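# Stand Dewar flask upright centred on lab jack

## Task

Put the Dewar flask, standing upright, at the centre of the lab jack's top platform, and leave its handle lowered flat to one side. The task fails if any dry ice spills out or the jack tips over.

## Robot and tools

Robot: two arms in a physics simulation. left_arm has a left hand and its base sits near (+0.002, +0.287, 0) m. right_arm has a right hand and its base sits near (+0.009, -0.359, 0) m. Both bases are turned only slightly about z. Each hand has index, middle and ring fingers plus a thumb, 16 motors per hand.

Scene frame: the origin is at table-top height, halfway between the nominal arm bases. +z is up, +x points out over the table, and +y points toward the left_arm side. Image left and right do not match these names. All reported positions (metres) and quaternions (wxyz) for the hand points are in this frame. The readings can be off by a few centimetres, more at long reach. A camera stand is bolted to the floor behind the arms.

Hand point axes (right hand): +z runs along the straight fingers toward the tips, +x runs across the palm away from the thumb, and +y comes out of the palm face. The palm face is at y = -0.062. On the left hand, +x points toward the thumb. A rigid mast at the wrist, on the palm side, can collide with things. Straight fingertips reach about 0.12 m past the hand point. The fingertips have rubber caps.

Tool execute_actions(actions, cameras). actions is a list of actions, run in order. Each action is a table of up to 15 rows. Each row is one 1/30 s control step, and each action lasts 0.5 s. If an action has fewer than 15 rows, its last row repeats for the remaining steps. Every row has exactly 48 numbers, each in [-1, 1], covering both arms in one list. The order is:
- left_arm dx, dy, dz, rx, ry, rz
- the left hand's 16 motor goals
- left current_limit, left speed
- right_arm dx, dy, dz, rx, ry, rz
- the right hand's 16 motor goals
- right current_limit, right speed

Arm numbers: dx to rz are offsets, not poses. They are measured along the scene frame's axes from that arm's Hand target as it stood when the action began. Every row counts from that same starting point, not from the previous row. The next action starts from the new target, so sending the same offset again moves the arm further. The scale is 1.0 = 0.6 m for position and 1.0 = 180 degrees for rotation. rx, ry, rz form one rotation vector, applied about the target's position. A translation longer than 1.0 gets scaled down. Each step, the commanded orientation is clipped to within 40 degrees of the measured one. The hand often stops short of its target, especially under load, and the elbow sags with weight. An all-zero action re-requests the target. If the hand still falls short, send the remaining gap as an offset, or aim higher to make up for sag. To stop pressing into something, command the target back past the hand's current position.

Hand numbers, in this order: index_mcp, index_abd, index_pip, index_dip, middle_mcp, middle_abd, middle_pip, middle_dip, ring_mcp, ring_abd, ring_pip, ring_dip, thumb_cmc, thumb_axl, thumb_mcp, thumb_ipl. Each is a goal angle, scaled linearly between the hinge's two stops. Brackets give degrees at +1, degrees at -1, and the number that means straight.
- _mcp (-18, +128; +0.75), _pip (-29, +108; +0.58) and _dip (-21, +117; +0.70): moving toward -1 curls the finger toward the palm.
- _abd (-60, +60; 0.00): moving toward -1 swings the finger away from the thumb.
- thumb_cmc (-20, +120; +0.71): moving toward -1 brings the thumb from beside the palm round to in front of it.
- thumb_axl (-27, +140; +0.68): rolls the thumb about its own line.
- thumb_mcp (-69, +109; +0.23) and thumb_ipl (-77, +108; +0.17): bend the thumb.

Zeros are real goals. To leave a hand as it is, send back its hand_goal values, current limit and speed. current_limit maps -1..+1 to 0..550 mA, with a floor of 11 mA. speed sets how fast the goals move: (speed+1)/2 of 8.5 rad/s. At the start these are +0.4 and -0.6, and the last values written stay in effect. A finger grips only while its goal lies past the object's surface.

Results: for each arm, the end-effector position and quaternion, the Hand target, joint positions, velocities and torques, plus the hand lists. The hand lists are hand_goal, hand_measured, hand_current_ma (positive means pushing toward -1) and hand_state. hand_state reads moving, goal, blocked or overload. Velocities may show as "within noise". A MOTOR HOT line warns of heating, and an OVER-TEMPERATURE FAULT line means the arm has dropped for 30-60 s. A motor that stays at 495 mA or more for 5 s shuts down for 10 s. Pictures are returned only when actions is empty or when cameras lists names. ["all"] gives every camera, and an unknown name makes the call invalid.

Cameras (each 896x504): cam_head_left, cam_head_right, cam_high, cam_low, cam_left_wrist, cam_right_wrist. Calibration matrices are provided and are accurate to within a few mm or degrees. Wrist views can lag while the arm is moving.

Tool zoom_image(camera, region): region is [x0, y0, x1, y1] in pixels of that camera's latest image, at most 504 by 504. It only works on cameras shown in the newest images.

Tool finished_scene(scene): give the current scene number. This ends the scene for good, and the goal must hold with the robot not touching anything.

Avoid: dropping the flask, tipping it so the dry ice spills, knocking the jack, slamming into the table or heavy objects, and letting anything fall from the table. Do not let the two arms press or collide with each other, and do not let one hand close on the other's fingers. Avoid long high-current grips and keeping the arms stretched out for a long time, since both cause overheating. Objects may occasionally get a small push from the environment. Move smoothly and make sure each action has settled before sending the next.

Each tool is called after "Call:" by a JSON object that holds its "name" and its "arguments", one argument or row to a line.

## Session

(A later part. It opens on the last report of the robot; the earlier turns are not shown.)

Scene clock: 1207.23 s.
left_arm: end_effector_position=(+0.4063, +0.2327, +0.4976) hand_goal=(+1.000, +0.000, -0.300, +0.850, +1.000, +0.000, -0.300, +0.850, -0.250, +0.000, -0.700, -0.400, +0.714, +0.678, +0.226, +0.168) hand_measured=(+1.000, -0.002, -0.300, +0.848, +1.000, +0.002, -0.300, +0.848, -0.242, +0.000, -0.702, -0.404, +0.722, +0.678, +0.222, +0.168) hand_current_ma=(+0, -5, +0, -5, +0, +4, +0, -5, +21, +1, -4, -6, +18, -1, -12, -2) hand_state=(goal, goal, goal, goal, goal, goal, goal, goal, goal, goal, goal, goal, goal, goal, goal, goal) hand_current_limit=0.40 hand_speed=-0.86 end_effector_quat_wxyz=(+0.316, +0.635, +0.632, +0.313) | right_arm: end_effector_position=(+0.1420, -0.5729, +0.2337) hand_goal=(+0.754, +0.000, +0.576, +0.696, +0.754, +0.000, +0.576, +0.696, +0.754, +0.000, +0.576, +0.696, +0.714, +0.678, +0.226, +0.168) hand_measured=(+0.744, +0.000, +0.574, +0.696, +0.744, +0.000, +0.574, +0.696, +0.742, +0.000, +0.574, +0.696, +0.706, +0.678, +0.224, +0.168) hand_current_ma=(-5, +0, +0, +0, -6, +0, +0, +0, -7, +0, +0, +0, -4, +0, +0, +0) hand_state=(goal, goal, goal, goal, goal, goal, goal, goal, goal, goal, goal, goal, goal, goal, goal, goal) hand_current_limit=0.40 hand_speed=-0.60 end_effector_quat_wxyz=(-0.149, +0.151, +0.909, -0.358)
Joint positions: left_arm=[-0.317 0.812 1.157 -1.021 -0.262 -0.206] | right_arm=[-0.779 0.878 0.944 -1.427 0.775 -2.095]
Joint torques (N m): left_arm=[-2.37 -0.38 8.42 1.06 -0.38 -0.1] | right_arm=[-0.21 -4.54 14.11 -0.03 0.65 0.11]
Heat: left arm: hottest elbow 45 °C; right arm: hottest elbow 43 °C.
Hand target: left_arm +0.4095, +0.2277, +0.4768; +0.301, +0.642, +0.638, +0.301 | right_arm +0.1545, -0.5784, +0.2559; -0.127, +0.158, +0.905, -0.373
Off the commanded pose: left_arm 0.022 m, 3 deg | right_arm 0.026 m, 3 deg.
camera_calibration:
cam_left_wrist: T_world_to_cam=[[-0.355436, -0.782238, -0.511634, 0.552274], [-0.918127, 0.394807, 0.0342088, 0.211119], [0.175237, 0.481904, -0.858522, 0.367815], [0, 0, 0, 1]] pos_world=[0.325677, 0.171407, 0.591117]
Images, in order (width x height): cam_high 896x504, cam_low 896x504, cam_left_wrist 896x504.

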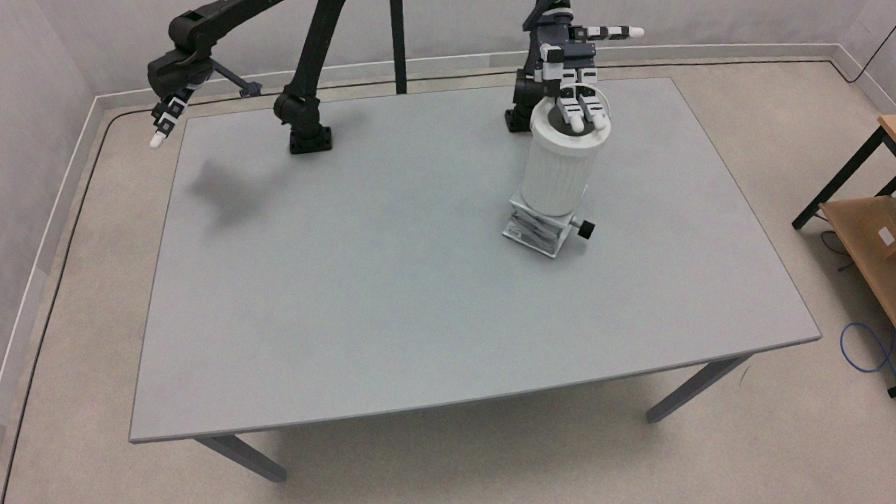

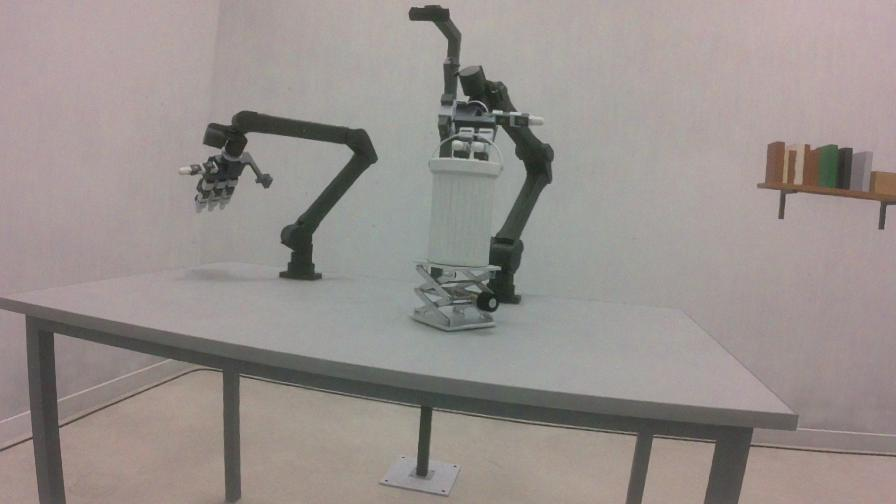

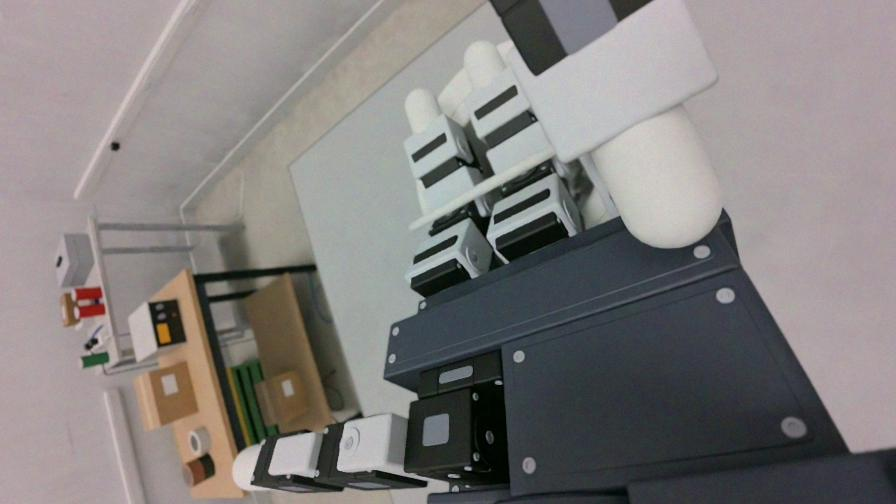

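Call:
{"name": "execute_actions", "arguments": {
  "actions": [
    [[0,0,-0.01,0,0,0,1,0,-0.30,0.85,1,0,-0.30,0.85,-0.25,0,-0.70,-0.4,0.714,0.678,0.226,0.168,0.4,-0.86,0,0,0,0,0,0,0.754,0,0.576,0.696,0.754,0,0.576,0.696,0.754,0,0.576,0.696,0.714,0.678,0.226,0.168,0.4,-0.6]]
  ],
  "cameras": ["cam_high","cam_low","cam_left_wrist","cam_head_left"]
}}

Call:
{"name": "zoom_image", "arguments": {
  "camera": "cam_low",
  "region": [400, 80, 550, 270]
}}

Call:
{"name": "zoom_image", "arguments": {
  "camera": "cam_high",
  "region": [490, 50, 640, 250]
}}

Call:
{"name": "zoom_image", "arguments": {
  "camera": "cam_head_left",
  "region": [190, 60, 340, 260]
}}

Scene clock: 1218.73 s.
left_arm: end_effector_position=(+0.4055, +0.2323, +0.4977) hand_goal=(+1.000, +0.000, -0.300, +0.850, +1.000, +0.000, -0.300, +0.850, -0.250, +0.000, -0.700, -0.400, +0.714, +0.678, +0.226, +0.168) hand_measured=(+1.000, -0.002, -0.300, +0.848, +1.000, +0.002, -0.300, +0.848, -0.242, +0.000, -0.702, -0.404, +0.722, +0.678, +0.222, +0.168) hand_current_ma=(+0, -5, +0, -5, +0, +4, +0, -5, +21, +1, -4, -6, +18, -1, -12, -2) hand_state=(goal, goal, goal, goal, goal, goal, goal, goal, goal, goal, goal, goal, goal, goal, goal, goal) hand_current_limit=0.40 hand_speed=-0.86 end_effector_quat_wxyz=(+0.317, +0.635, +0.631, +0.314) | right_arm: end_effector_position=(+0.1420, -0.5729, +0.2337) hand_goal=(+0.754, +0.000, +0.576, +0.696, +0.754, +0.000, +0.576, +0.696, +0.754, +0.000, +0.576, +0.696, +0.714, +0.678, +0.226, +0.168) hand_measured=(+0.744, +0.000, +0.574, +0.696, +0.744, +0.000, +0.574, +0.696, +0.742, +0.000, +0.574, +0.696, +0.706, +0.678, +0.224, +0.168) hand_current_ma=(-5, +0, +0, +0, -6, +0, +0, +0, -7, +0, +0, +0, -4, +0, +0, +0) hand_state=(goal, goal, goal, goal, goal, goal, goal, goal, goal, goal, goal, goal, goal, goal, goal, goal) hand_current_limit=0.40 hand_speed=-0.60 end_effector_quat_wxyz=(-0.149, +0.151, +0.909, -0.358)
Joint positions: left_arm=[-0.319 0.809 1.153 -1.018 -0.262 -0.206] | right_arm=[-0.779 0.878 0.944 -1.427 0.775 -2.095]
Joint torques (N m): left_arm=[-2.61 -0.67 7.27 1.42 -0.34 -0.11] | right_arm=[-0.21 -4.6 14.05 0.03 0.66 0.09]
Heat: left arm: hottest elbow 44 °C; right arm: hottest elbow 44 °C.
Hand target: left_arm +0.4095, +0.2277, +0.4708; +0.301, +0.642, +0.638, +0.301 | right_arm +0.1545, -0.5784, +0.2559; -0.127, +0.158, +0.905, -0.373
Off the commanded pose: left_arm 0.028 m, 3 deg | right_arm 0.026 m, 3 deg.
camera_calibration:
cam_left_wrist: T_world_to_cam=[[-0.3551, -0.782227, -0.511883, 0.551625], [-0.917642, 0.396185, 0.0311549, 0.211513], [0.17843, 0.480789, -0.85849, 0.367085], [0, 0, 0, 1]] pos_world=[0.324477, 0.171208, 0.590917]
Images, in order (width x height): cam_head_left 896x504, cam_high 896x504, cam_low 896x504, cam_left_wrist 896x504.

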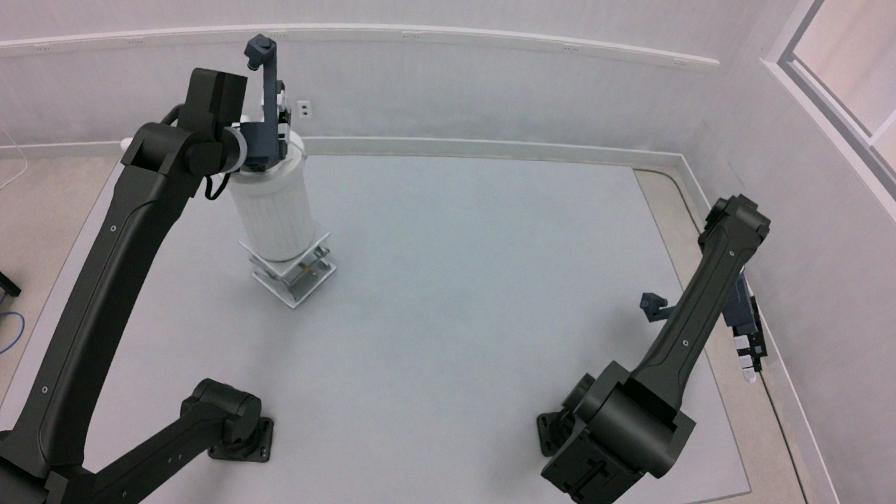

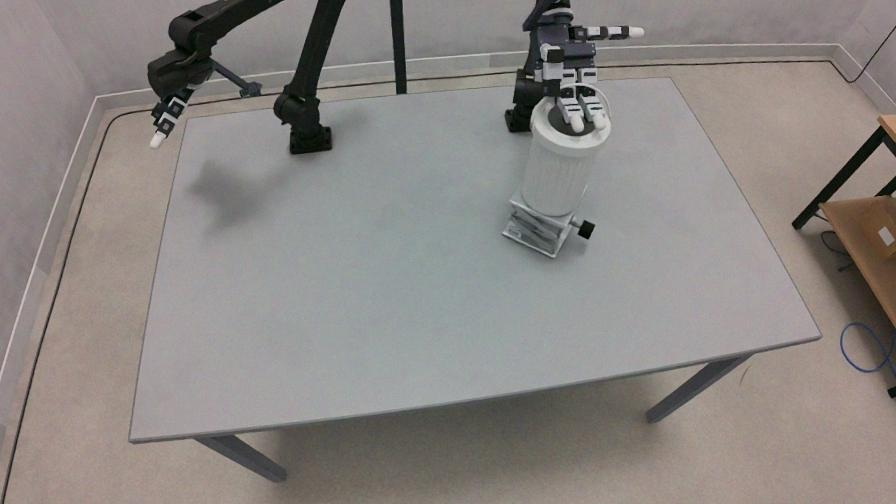

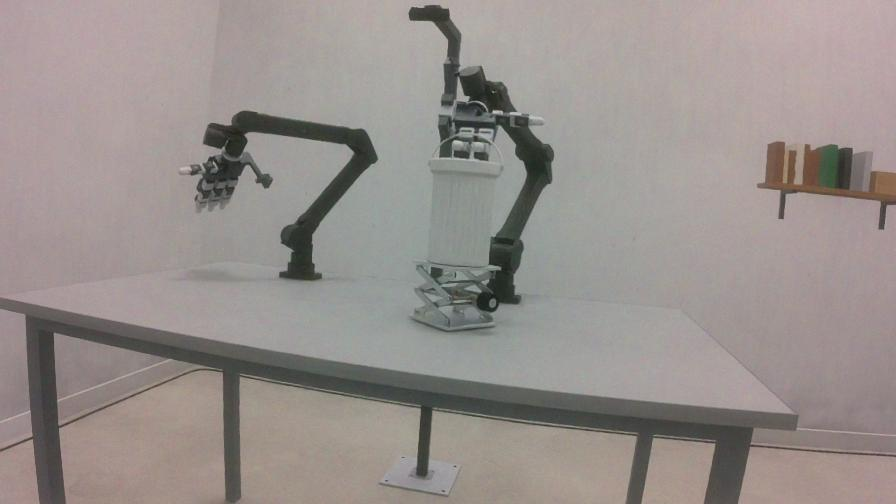

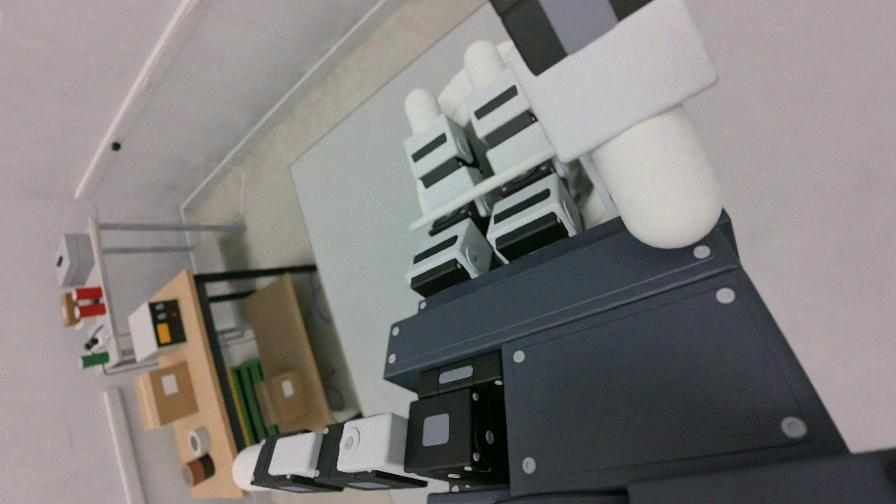

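Scaled by 2.653.

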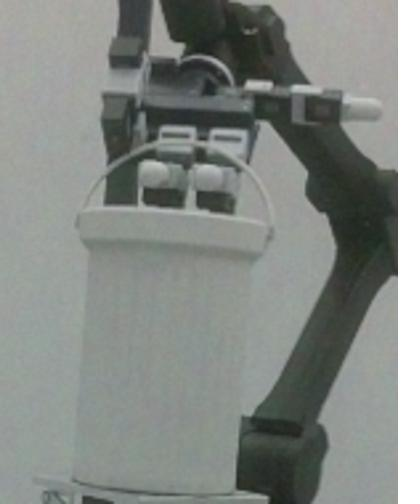

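Scaled by 2.520.

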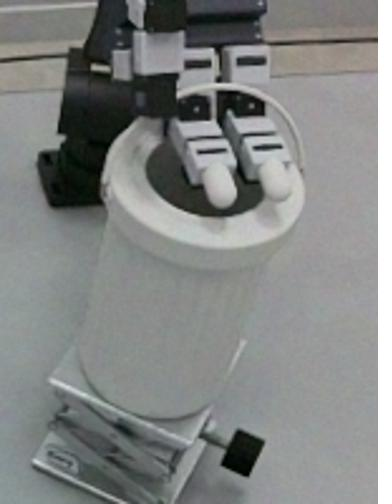

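Scaled by 2.520.

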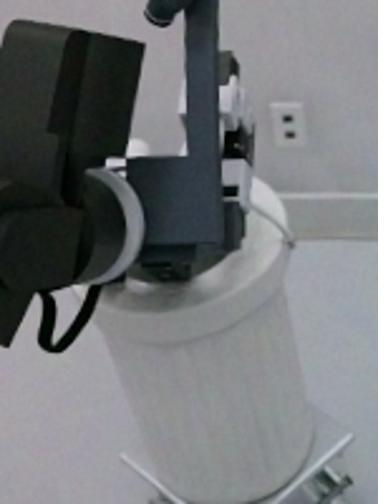

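Call:
{"name": "execute_actions", "arguments": {
  "actions": [
    [[-0.03,0,0.005,0,0,0,1,0,-0.25,0.9,1,0,-0.25,0.9,-0.25,0,-0.70,-0.4,0.714,0.678,0.226,0.168,0.4,-0.86,0,0,0,0,0,0,0.754,0,0.576,0.696,0.754,0,0.576,0.696,0.754,0,0.576,0.696,0.714,0.678,0.226,0.168,0.4,-0.6]]
  ],
  "cameras": ["cam_high","cam_low","cam_left_wrist","cam_head_left"]
}}

Call:
{"name": "zoom_image", "arguments": {
  "camera": "cam_low",
  "region": [400, 80, 550, 270]
}}

Call:
{"name": "zoom_image", "arguments": {
  "camera": "cam_high",
  "region": [490, 50, 640, 250]
}}

Call:
{"name": "zoom_image", "arguments": {
  "camera": "cam_left_wrist",
  "region": [300, 0, 660, 240]
}}

Scene clock: 1234.03 s.
left_arm: end_effector_position=(+0.3909, +0.2328, +0.4971) hand_goal=(+1.000, +0.000, -0.250, +0.900, +1.000, +0.000, -0.250, +0.900, -0.250, +0.000, -0.700, -0.400, +0.714, +0.678, +0.226, +0.168) hand_measured=(+1.000, -0.002, -0.250, +0.898, +1.000, +0.002, -0.250, +0.898, -0.242, +0.000, -0.702, -0.404, +0.722, +0.678, +0.222, +0.168) hand_current_ma=(+0, -4, +0, -5, +0, +4, +0, -5, +21, +1, -4, -6, +19, -1, -12, -2) hand_state=(goal, goal, goal, goal, goal, goal, goal, goal, goal, goal, goal, goal, goal, goal, goal, goal) hand_current_limit=0.40 hand_speed=-0.86 end_effector_quat_wxyz=(+0.317, +0.634, +0.631, +0.316) | right_arm: end_effector_position=(+0.1420, -0.5729, +0.2337) hand_goal=(+0.754, +0.000, +0.576, +0.696, +0.754, +0.000, +0.576, +0.696, +0.754, +0.000, +0.576, +0.696, +0.714, +0.678, +0.226, +0.168) hand_measured=(+0.744, +0.000, +0.574, +0.696, +0.744, +0.000, +0.574, +0.696, +0.742, +0.000, +0.574, +0.696, +0.706, +0.678, +0.224, +0.168) hand_current_ma=(-5, +0, +0, +0, -6, +0, +0, +0, -7, +0, +0, +0, -4, +0, +0, +0) hand_state=(goal, goal, goal, goal, goal, goal, goal, goal, goal, goal, goal, goal, goal, goal, goal, goal) hand_current_limit=0.40 hand_speed=-0.60 end_effector_quat_wxyz=(-0.149, +0.151, +0.909, -0.358)
Joint positions: left_arm=[-0.342 0.773 1.137 -1.037 -0.284 -0.22] | right_arm=[-0.779 0.878 0.944 -1.427 0.775 -2.095]
Joint torques (N m): left_arm=[-2.49 -0.15 7.88 0.72 -0.4 -0.16] | right_arm=[-0.32 -4.31 14 0.09 0.7 0.08]
Heat: left arm: hottest elbow 43 °C; right arm: hottest elbow 44 °C.
Hand target: left_arm +0.3915, +0.2277, +0.4738; +0.301, +0.642, +0.638, +0.301 | right_arm +0.1545, -0.5784, +0.2559; -0.127, +0.158, +0.905, -0.373
Off the commanded pose: left_arm 0.024 m, 3 deg | right_arm 0.026 m, 3 deg.
camera_calibration:
cam_left_wrist: T_world_to_cam=[[-0.351975, -0.781878, -0.514568, 0.546578], [-0.918515, 0.394312, 0.0291329, 0.199792], [0.180122, 0.482892, -0.856955, 0.367102], [0, 0, 0, 1]] pos_world=[0.309771, 0.171306, 0.590021]
Images, in order (width x height): cam_head_left 896x504, cam_high 896x504, cam_low 896x504, cam_left_wrist 896x504.

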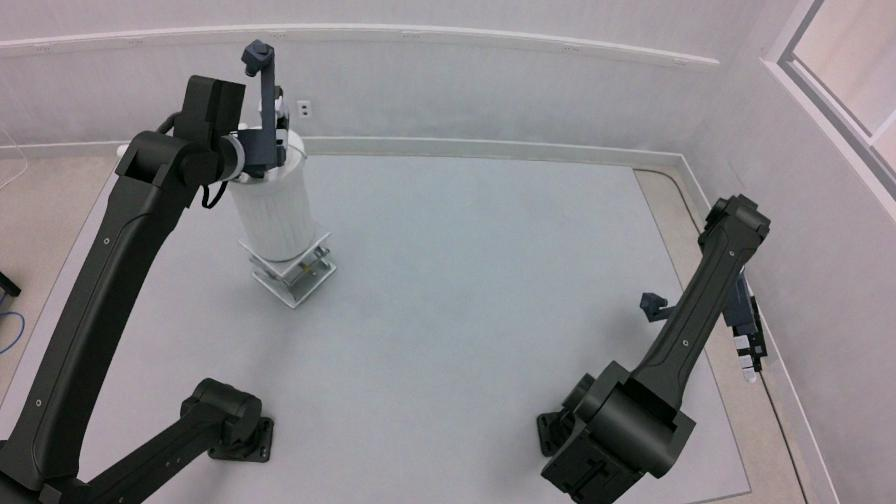

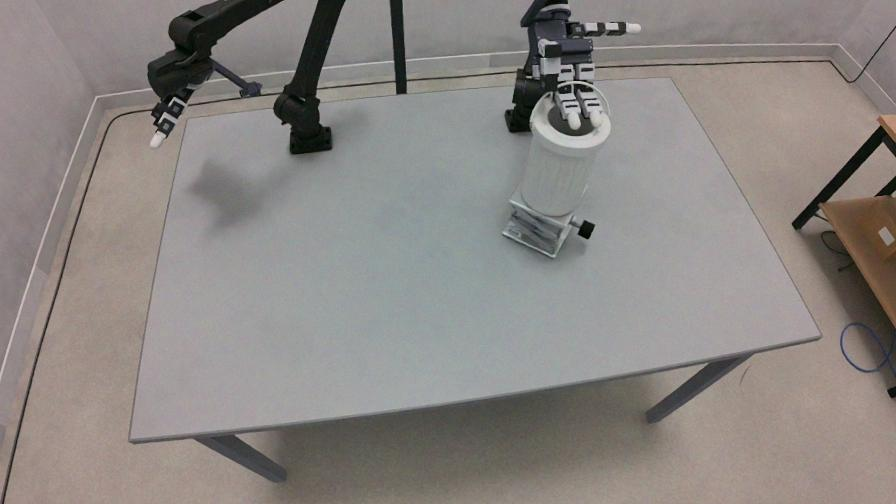

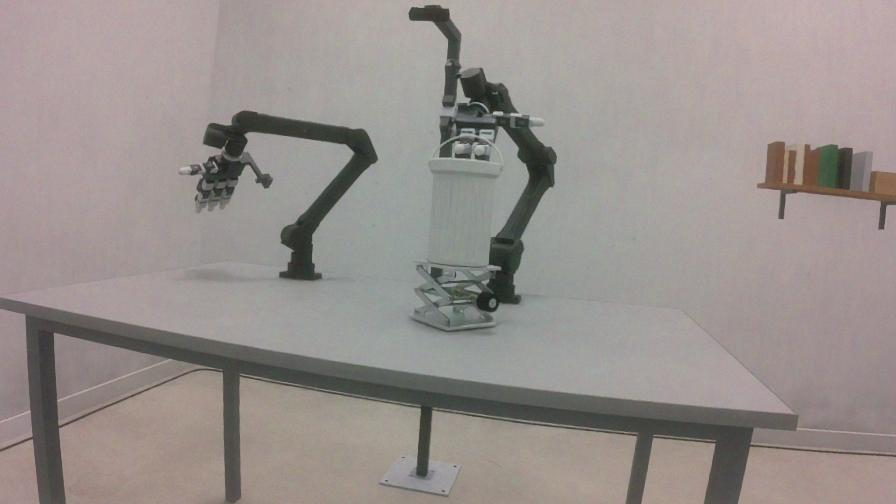

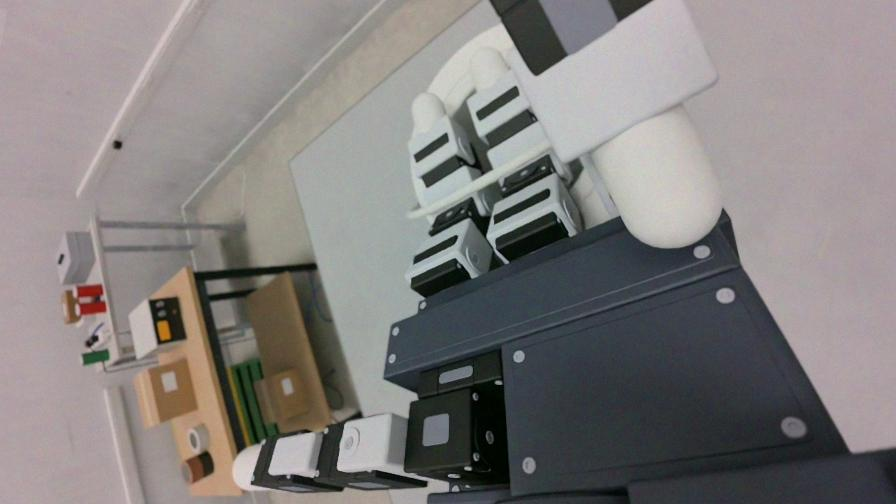

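Scaled by 2.653.

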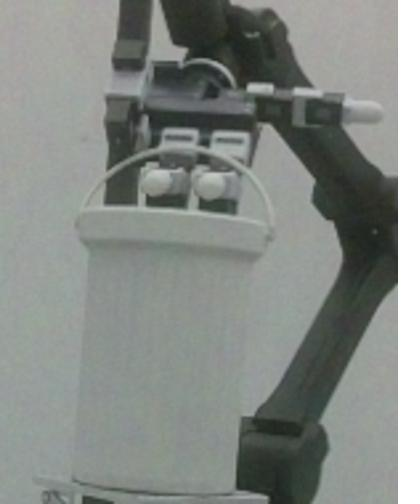

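Scaled by 2.520.

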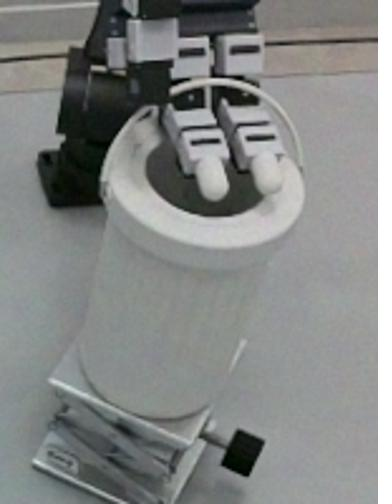

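Scaled by 1.400.

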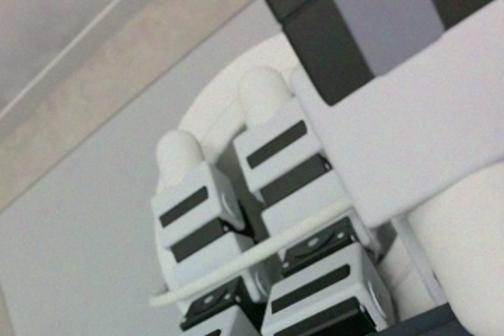

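Call:
{"name": "zoom_image", "arguments": {
  "camera": "cam_low",
  "region": [420, 115, 510, 175]
}}

Call:
{"name": "zoom_image", "arguments": {
  "camera": "cam_high",
  "region": [520, 60, 620, 140]
}}

Scaled by 5.600.

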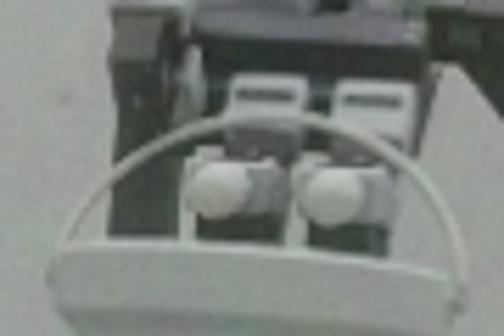

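Scaled by 5.040.

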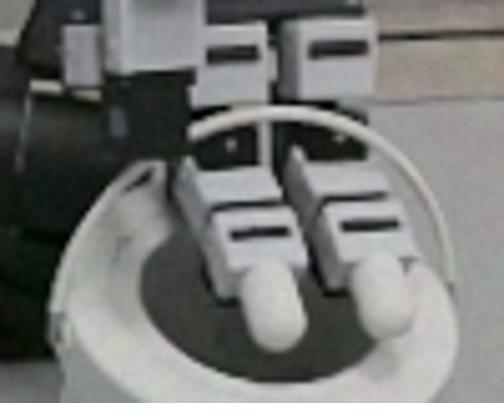

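Call:
{"name": "execute_actions", "arguments": {
  "actions": [
    [[-0.0275,0,0.005,0,-0.055,0,1,0,-0.12,0.9,1,0,-0.12,0.9,-0.25,0,-0.70,-0.4,0.714,0.678,0.226,0.168,0.4,-0.86,0,0,0,0,0,0,0.754,0,0.576,0.696,0.754,0,0.576,0.696,0.754,0,0.576,0.696,0.714,0.678,0.226,0.168,0.4,-0.6]]
  ],
  "cameras": ["cam_high","cam_low","cam_left_wrist"]
}}

Call:
{"name": "zoom_image", "arguments": {
  "camera": "cam_low",
  "region": [420, 115, 510, 175]
}}

Call:
{"name": "zoom_image", "arguments": {
  "camera": "cam_high",
  "region": [490, 50, 640, 250]
}}

Call:
{"name": "zoom_image", "arguments": {
  "camera": "cam_left_wrist",
  "region": [300, 0, 660, 240]
}}

Scene clock: 1268.67 s.
left_arm: end_effector_position=(+0.3616, +0.2355, +0.5058) hand_goal=(+1.000, +0.000, -0.120, +0.900, +1.000, +0.000, -0.120, +0.900, -0.250, +0.000, -0.700, -0.400, +0.714, +0.678, +0.226, +0.168) hand_measured=(+0.998, -0.004, -0.120, +0.898, +1.000, +0.002, -0.120, +0.898, -0.242, +0.000, -0.702, -0.402, +0.722, +0.678, +0.222, +0.168) hand_current_ma=(-2, -6, +0, -5, +0, +3, +0, -5, +20, +1, -4, -6, +18, -1, -11, -2) hand_state=(goal, goal, goal, goal, goal, goal, goal, goal, goal, goal, goal, goal, goal, goal, goal, goal) hand_current_limit=0.40 hand_speed=-0.86 end_effector_quat_wxyz=(+0.376, +0.600, +0.603, +0.367) | right_arm: end_effector_position=(+0.1420, -0.5729, +0.2337) hand_goal=(+0.754, +0.000, +0.576, +0.696, +0.754, +0.000, +0.576, +0.696, +0.754, +0.000, +0.576, +0.696, +0.714, +0.678, +0.226, +0.168) hand_measured=(+0.744, +0.000, +0.574, +0.696, +0.744, +0.000, +0.574, +0.696, +0.742, +0.000, +0.574, +0.696, +0.706, +0.678, +0.224, +0.168) hand_current_ma=(-5, +0, +0, +0, -6, +0, +0, +0, -7, +0, +0, +0, -4, +0, +0, +0) hand_state=(goal, goal, goal, goal, goal, goal, goal, goal, goal, goal, goal, goal, goal, goal, goal, goal) hand_current_limit=0.40 hand_speed=-0.60 end_effector_quat_wxyz=(-0.149, +0.151, +0.909, -0.358)
Joint positions: left_arm=[-0.394 0.64 0.992 -0.85 -0.361 -0.204] | right_arm=[-0.779 0.878 0.944 -1.427 0.775 -2.095]
Joint torques (N m): left_arm=[-2.43 2.73 7.77 1.68 -0.29 0.03] | right_arm=[-0.21 -4.66 14.08 -0.06 0.66 0.1]
Heat: left arm: hottest elbow 42 °C; right arm: hottest elbow 44 °C.
Hand target: left_arm +0.3750, +0.2277, +0.4768; +0.355, +0.614, +0.610, +0.355 | right_arm +0.1545, -0.5784, +0.2559; -0.127, +0.158, +0.905, -0.373
Off the commanded pose: left_arm 0.033 m, 3 deg | right_arm 0.026 m, 3 deg.
camera_calibration:
cam_left_wrist: T_world_to_cam=[[-0.25247, -0.790841, -0.55752, 0.530604], [-0.909995, 0.389908, -0.140997, 0.255626], [0.328888, 0.471743, -0.818102, 0.30765], [0, 0, 0, 1]] pos_world=[0.265398, 0.174821, 0.583554]
Images, in order (width x height): cam_high 896x504, cam_low 896x504, cam_left_wrist 896x504.

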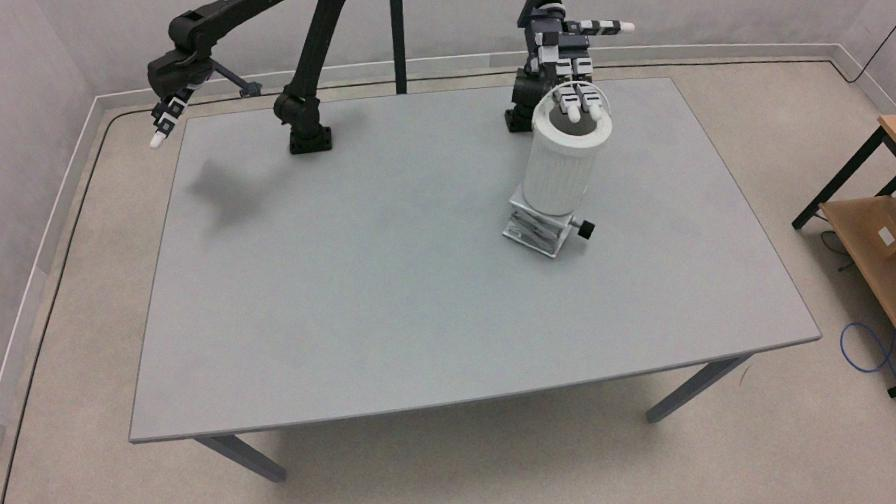

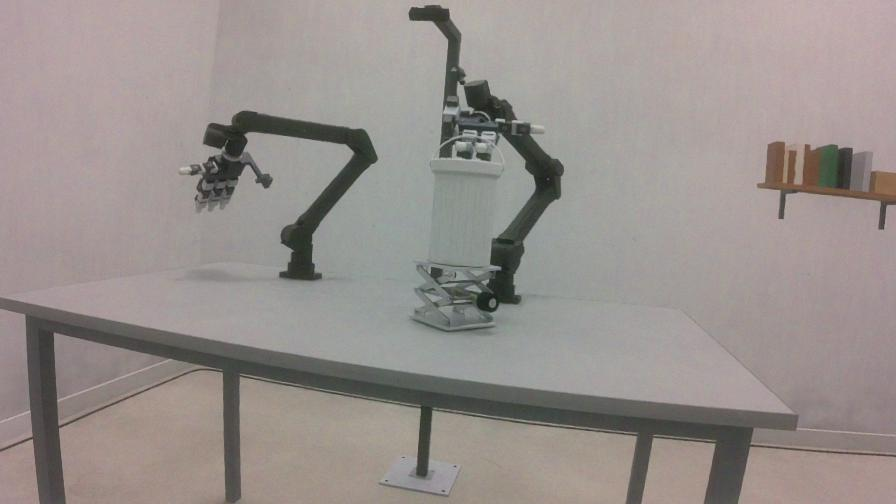

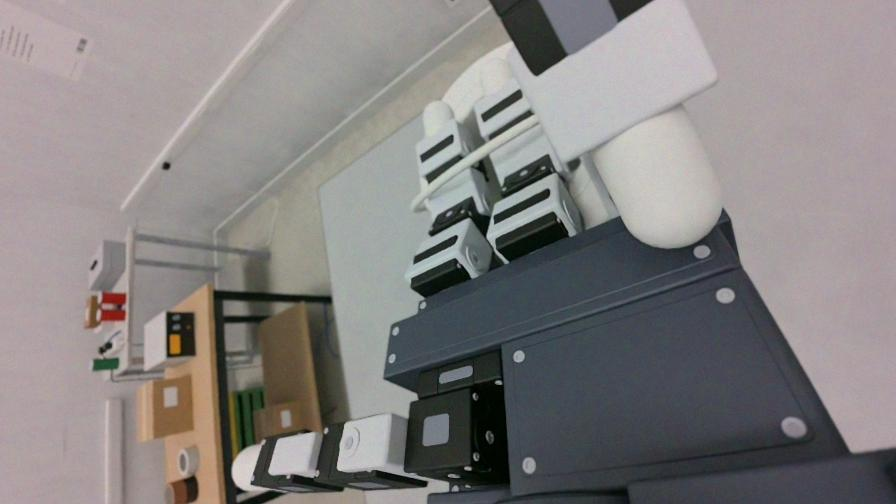

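Scaled by 5.600.

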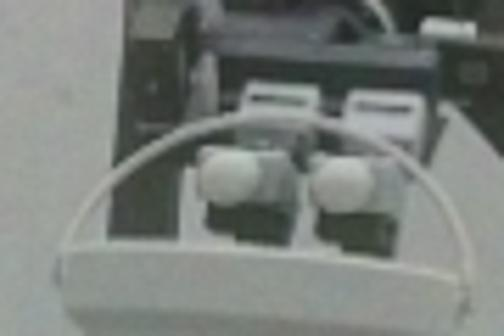

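Scaled by 2.520.

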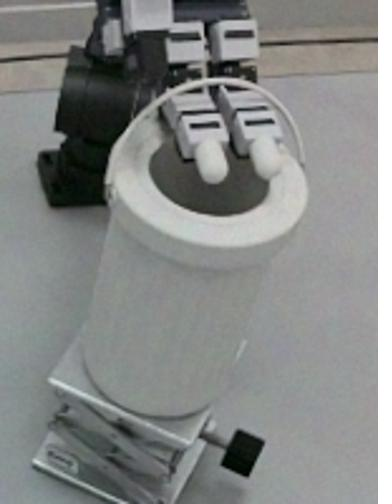

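Scaled by 1.400.

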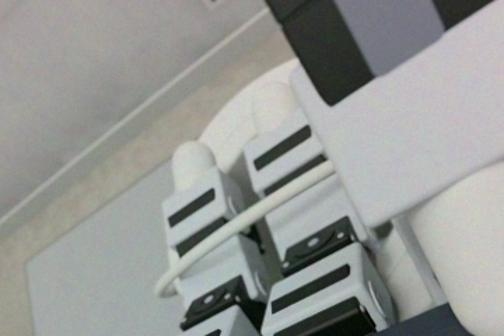

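Call:
{"name": "zoom_image", "arguments": {
  "camera": "cam_low",
  "region": [400, 230, 520, 310]
}}

Call:
{"name": "zoom_image", "arguments": {
  "camera": "cam_high",
  "region": [490, 150, 610, 250]
}}

Scaled by 4.200.

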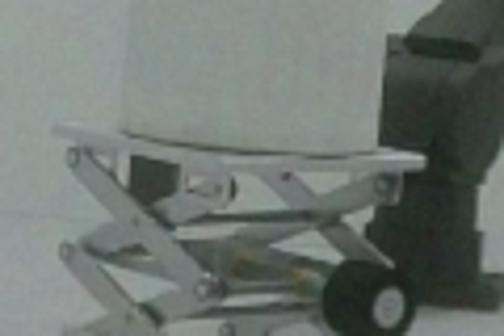

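Scaled by 4.200.

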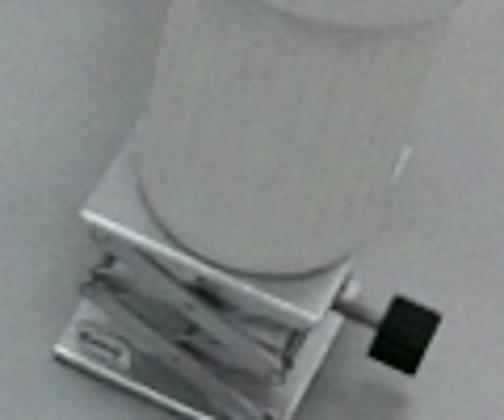

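Call:
{"name": "execute_actions", "arguments": {
  "actions": [
    [[-0.01,0,0.035,0,0,0,1,0,-0.08,0.9,1,0,-0.08,0.9,-0.25,0,-0.70,-0.4,0.714,0.678,0.226,0.168,0.4,-0.86,0,0,0,0,0,0,0.754,0,0.576,0.696,0.754,0,0.576,0.696,0.754,0,0.576,0.696,0.714,0.678,0.226,0.168,0.4,-0.6]]
  ],
  "cameras": ["cam_high","cam_low","cam_left_wrist"]
}}

Call:
{"name": "zoom_image", "arguments": {
  "camera": "cam_low",
  "region": [420, 115, 510, 175]
}}

Call:
{"name": "zoom_image", "arguments": {
  "camera": "cam_left_wrist",
  "region": [300, 0, 660, 240]
}}

Scene clock: 1281.07 s.
left_arm: end_effector_position=(+0.3620, +0.2338, +0.5051) hand_goal=(+1.000, +0.000, -0.080, +0.900, +1.000, +0.000, -0.080, +0.900, -0.250, +0.000, -0.700, -0.400, +0.714, +0.678, +0.226, +0.168) hand_measured=(+0.992, -0.002, -0.080, +0.898, +1.000, +0.002, -0.080, +0.898, -0.242, +0.000, -0.702, -0.402, +0.722, +0.678, +0.222, +0.168) hand_current_ma=(-20, -5, +0, -5, +0, +3, +0, -5, +20, +1, -4, -6, +18, -1, -11, -2) hand_state=(goal, goal, goal, goal, goal, goal, goal, goal, goal, goal, goal, goal, goal, goal, goal, goal) hand_current_limit=0.40 hand_speed=-0.86 end_effector_quat_wxyz=(+0.368, +0.604, +0.604, +0.366) | right_arm: end_effector_position=(+0.1420, -0.5729, +0.2337) hand_goal=(+0.754, +0.000, +0.576, +0.696, +0.754, +0.000, +0.576, +0.696, +0.754, +0.000, +0.576, +0.696, +0.714, +0.678, +0.226, +0.168) hand_measured=(+0.744, +0.000, +0.574, +0.696, +0.744, +0.000, +0.574, +0.696, +0.742, +0.000, +0.574, +0.696, +0.706, +0.678, +0.224, +0.168) hand_current_ma=(-5, +0, +0, +0, -6, +0, +0, +0, -7, +0, +0, +0, -4, +0, +0, +0) hand_state=(goal, goal, goal, goal, goal, goal, goal, goal, goal, goal, goal, goal, goal, goal, goal, goal) hand_current_limit=0.40 hand_speed=-0.60 end_effector_quat_wxyz=(-0.149, +0.151, +0.909, -0.358)
Joint positions: left_arm=[-0.402 0.647 1.003 -0.872 -0.37 -0.204] | right_arm=[-0.779 0.878 0.944 -1.427 0.775 -2.095]
Joint torques (N m): left_arm=[-2.49 2.78 11.58 0.47 -0.28 -0.05] | right_arm=[0.38 -4.31 14.28 0.08 0.66 0.11]
Heat: left arm: hottest elbow 42 °C; right arm: hottest elbow 44 °C.
Hand target: left_arm +0.3690, +0.2277, +0.4978; +0.355, +0.614, +0.610, +0.355 | right_arm +0.1545, -0.5784, +0.2559; -0.127, +0.158, +0.905, -0.373
Off the commanded pose: left_arm 0.012 m, 2 deg | right_arm 0.026 m, 3 deg.
camera_calibration:
cam_left_wrist: T_world_to_cam=[[-0.260601, -0.784444, -0.562792, 0.533151], [-0.912113, 0.391114, -0.122797, 0.247721], [0.316443, 0.481329, -0.817427, 0.309621], [0, 0, 0, 1]] pos_world=[0.266912, 0.17231, 0.583565]
Images, in order (width x height): cam_high 896x504, cam_low 896x504, cam_left_wrist 896x504.

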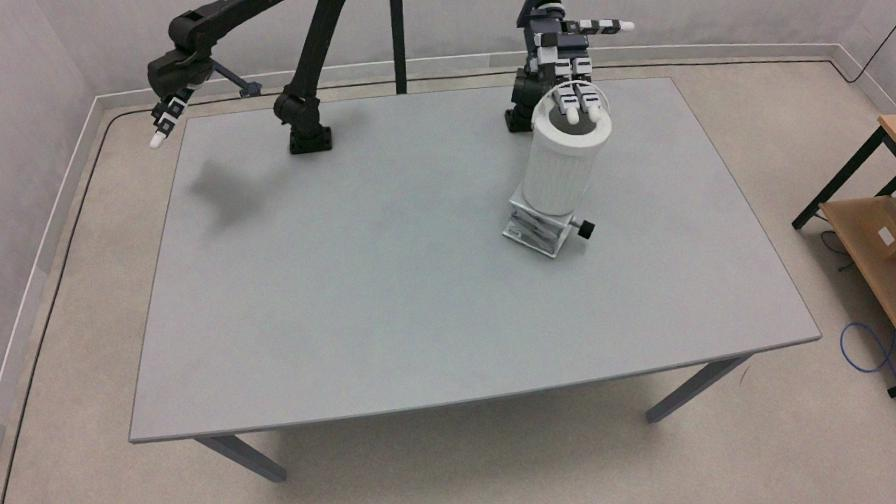

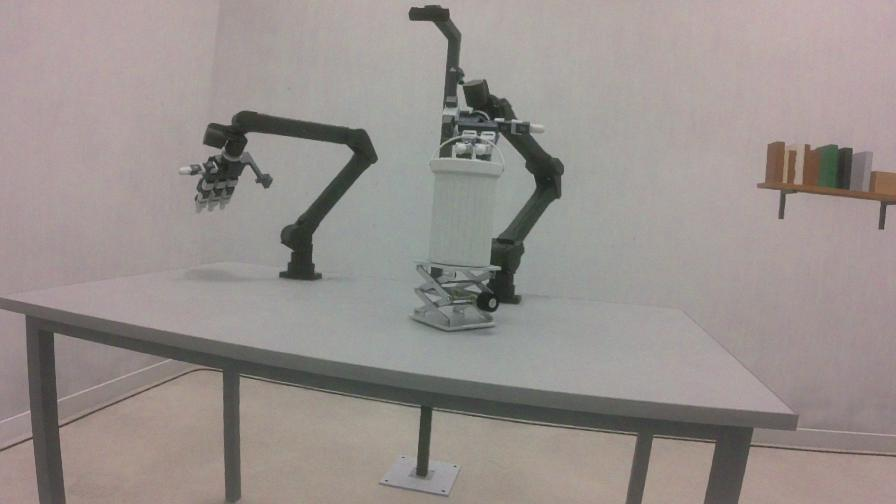

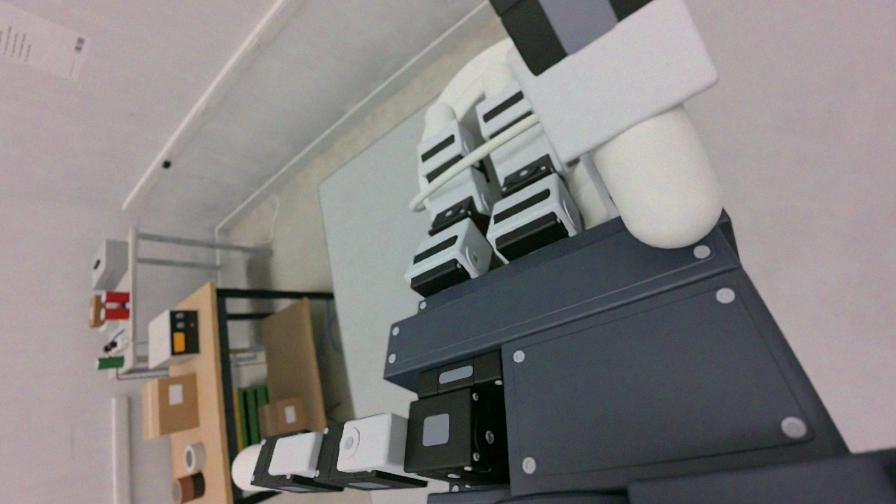

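Scaled by 5.600.

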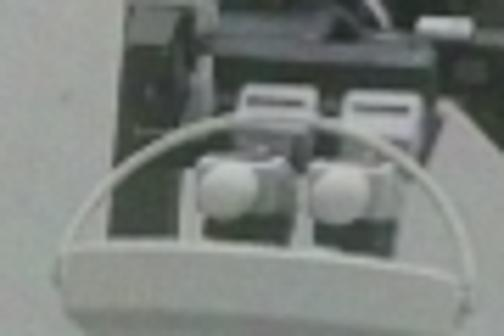

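Scaled by 1.400.

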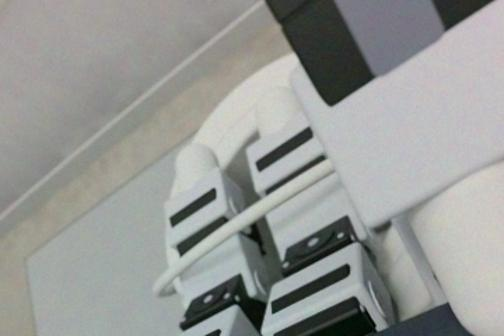

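Call:
{"name": "execute_actions", "arguments": {
  "actions": [
    [[-0.01,0,0.03,0,0,0,1,0,-0.08,0.9,1,0,-0.08,0.9,-0.25,0,-0.70,-0.4,0.714,0.678,0.226,0.168,0.4,-0.86,0,0,0,0,0,0,0.754,0,0.576,0.696,0.754,0,0.576,0.696,0.754,0,0.576,0.696,0.714,0.678,0.226,0.168,0.4,-0.6]]
  ],
  "cameras": ["cam_high","cam_low","cam_left_wrist"]
}}

Call:
{"name": "zoom_image", "arguments": {
  "camera": "cam_low",
  "region": [420, 115, 510, 175]
}}

Call:
{"name": "zoom_image", "arguments": {
  "camera": "cam_left_wrist",
  "region": [300, 0, 660, 240]
}}

Scene clock: 1288.50 s.
left_arm: end_effector_position=(+0.3610, +0.2344, +0.5045) hand_goal=(+1.000, +0.000, -0.080, +0.900, +1.000, +0.000, -0.080, +0.900, -0.250, +0.000, -0.700, -0.400, +0.714, +0.678, +0.226, +0.168) hand_measured=(+1.000, -0.002, -0.080, +0.898, +0.996, +0.002, -0.080, +0.898, -0.242, +0.000, -0.702, -0.402, +0.722, +0.678, +0.222, +0.168) hand_current_ma=(+0, -5, +0, -5, -11, +3, +0, -5, +20, +1, -4, -6, +20, -1, -11, -2) hand_state=(goal, goal, goal, goal, goal, goal, goal, goal, goal, goal, goal, goal, goal, goal, goal, goal) hand_current_limit=0.40 hand_speed=-0.86 end_effector_quat_wxyz=(+0.353, +0.611, +0.612, +0.359) | right_arm: end_effector_position=(+0.1420, -0.5729, +0.2337) hand_goal=(+0.754, +0.000, +0.576, +0.696, +0.754, +0.000, +0.576, +0.696, +0.754, +0.000, +0.576, +0.696, +0.714, +0.678, +0.226, +0.168) hand_measured=(+0.744, +0.000, +0.574, +0.696, +0.744, +0.000, +0.574, +0.696, +0.742, +0.000, +0.574, +0.696, +0.706, +0.678, +0.224, +0.168) hand_current_ma=(-5, +0, +0, +0, -6, +0, +0, +0, -7, +0, +0, +0, -4, +0, +0, +0) hand_state=(goal, goal, goal, goal, goal, goal, goal, goal, goal, goal, goal, goal, goal, goal, goal, goal) hand_current_limit=0.40 hand_speed=-0.60 end_effector_quat_wxyz=(-0.149, +0.151, +0.909, -0.358)
Joint positions: left_arm=[-0.408 0.661 1.034 -0.933 -0.378 -0.22] | right_arm=[-0.779 0.878 0.944 -1.427 0.775 -2.095]
Joint torques (N m): left_arm=[-2.55 1.85 13.16 0.84 -0.38 -0.06] | right_arm=[-0.03 -4.95 14.05 -0.01 0.67 0.09]
Heat: left arm: hottest elbow 42 °C; right arm: hottest elbow 44 °C.
Hand target: left_arm +0.3630, +0.2277, +0.5158; +0.355, +0.614, +0.610, +0.355 | right_arm +0.1545, -0.5784, +0.2559; -0.127, +0.158, +0.905, -0.373
Off the commanded pose: left_arm 0.013 m, 1 deg | right_arm 0.026 m, 3 deg.
camera_calibration:
cam_left_wrist: T_world_to_cam=[[-0.276265, -0.781765, -0.559035, 0.536228], [-0.919162, 0.384834, -0.0839249, 0.230945], [0.280745, 0.490659, -0.824886, 0.323699], [0, 0, 0, 1]] pos_world=[0.26954, 0.171504, 0.586167]
Images, in order (width x height): cam_high 896x504, cam_low 896x504, cam_left_wrist 896x504.

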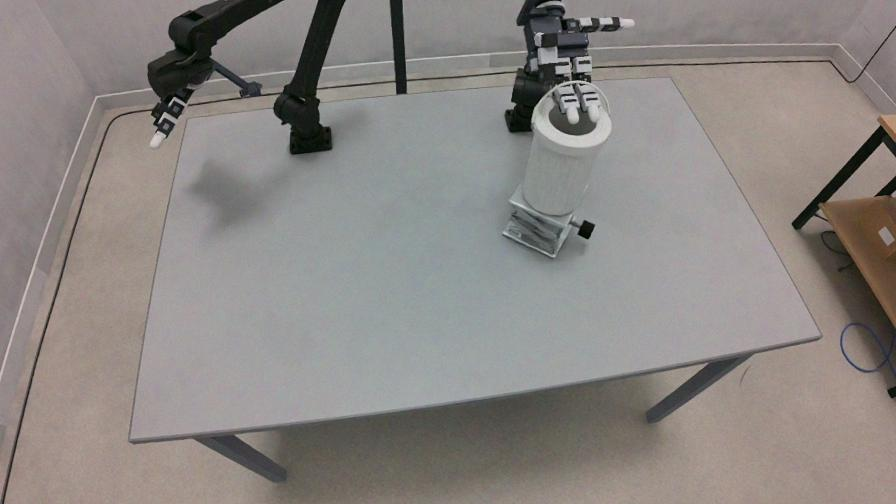

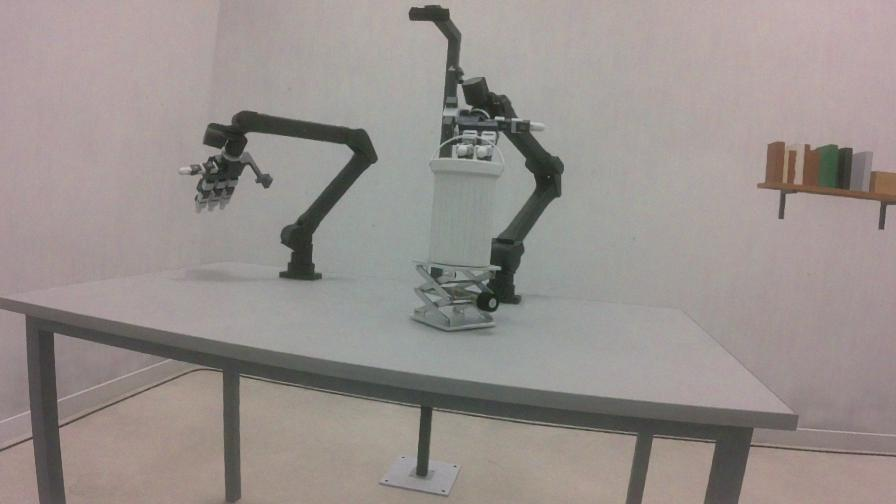

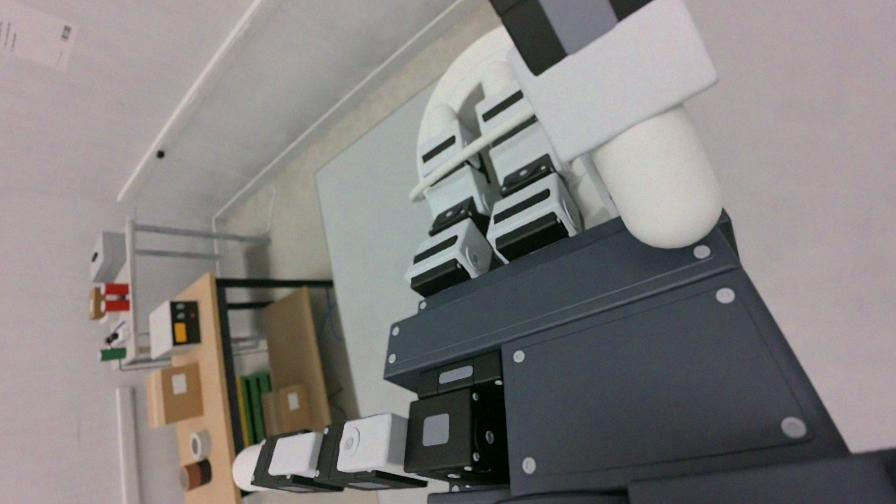

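Scaled by 5.600.

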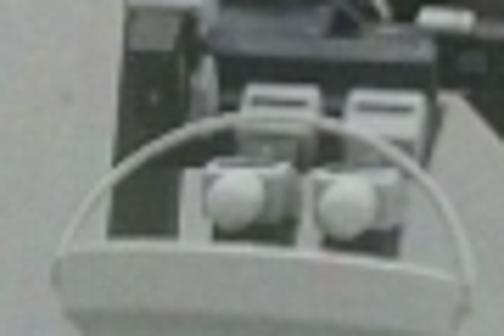

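Scaled by 1.400.

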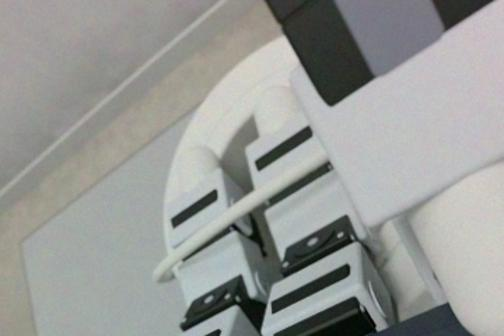

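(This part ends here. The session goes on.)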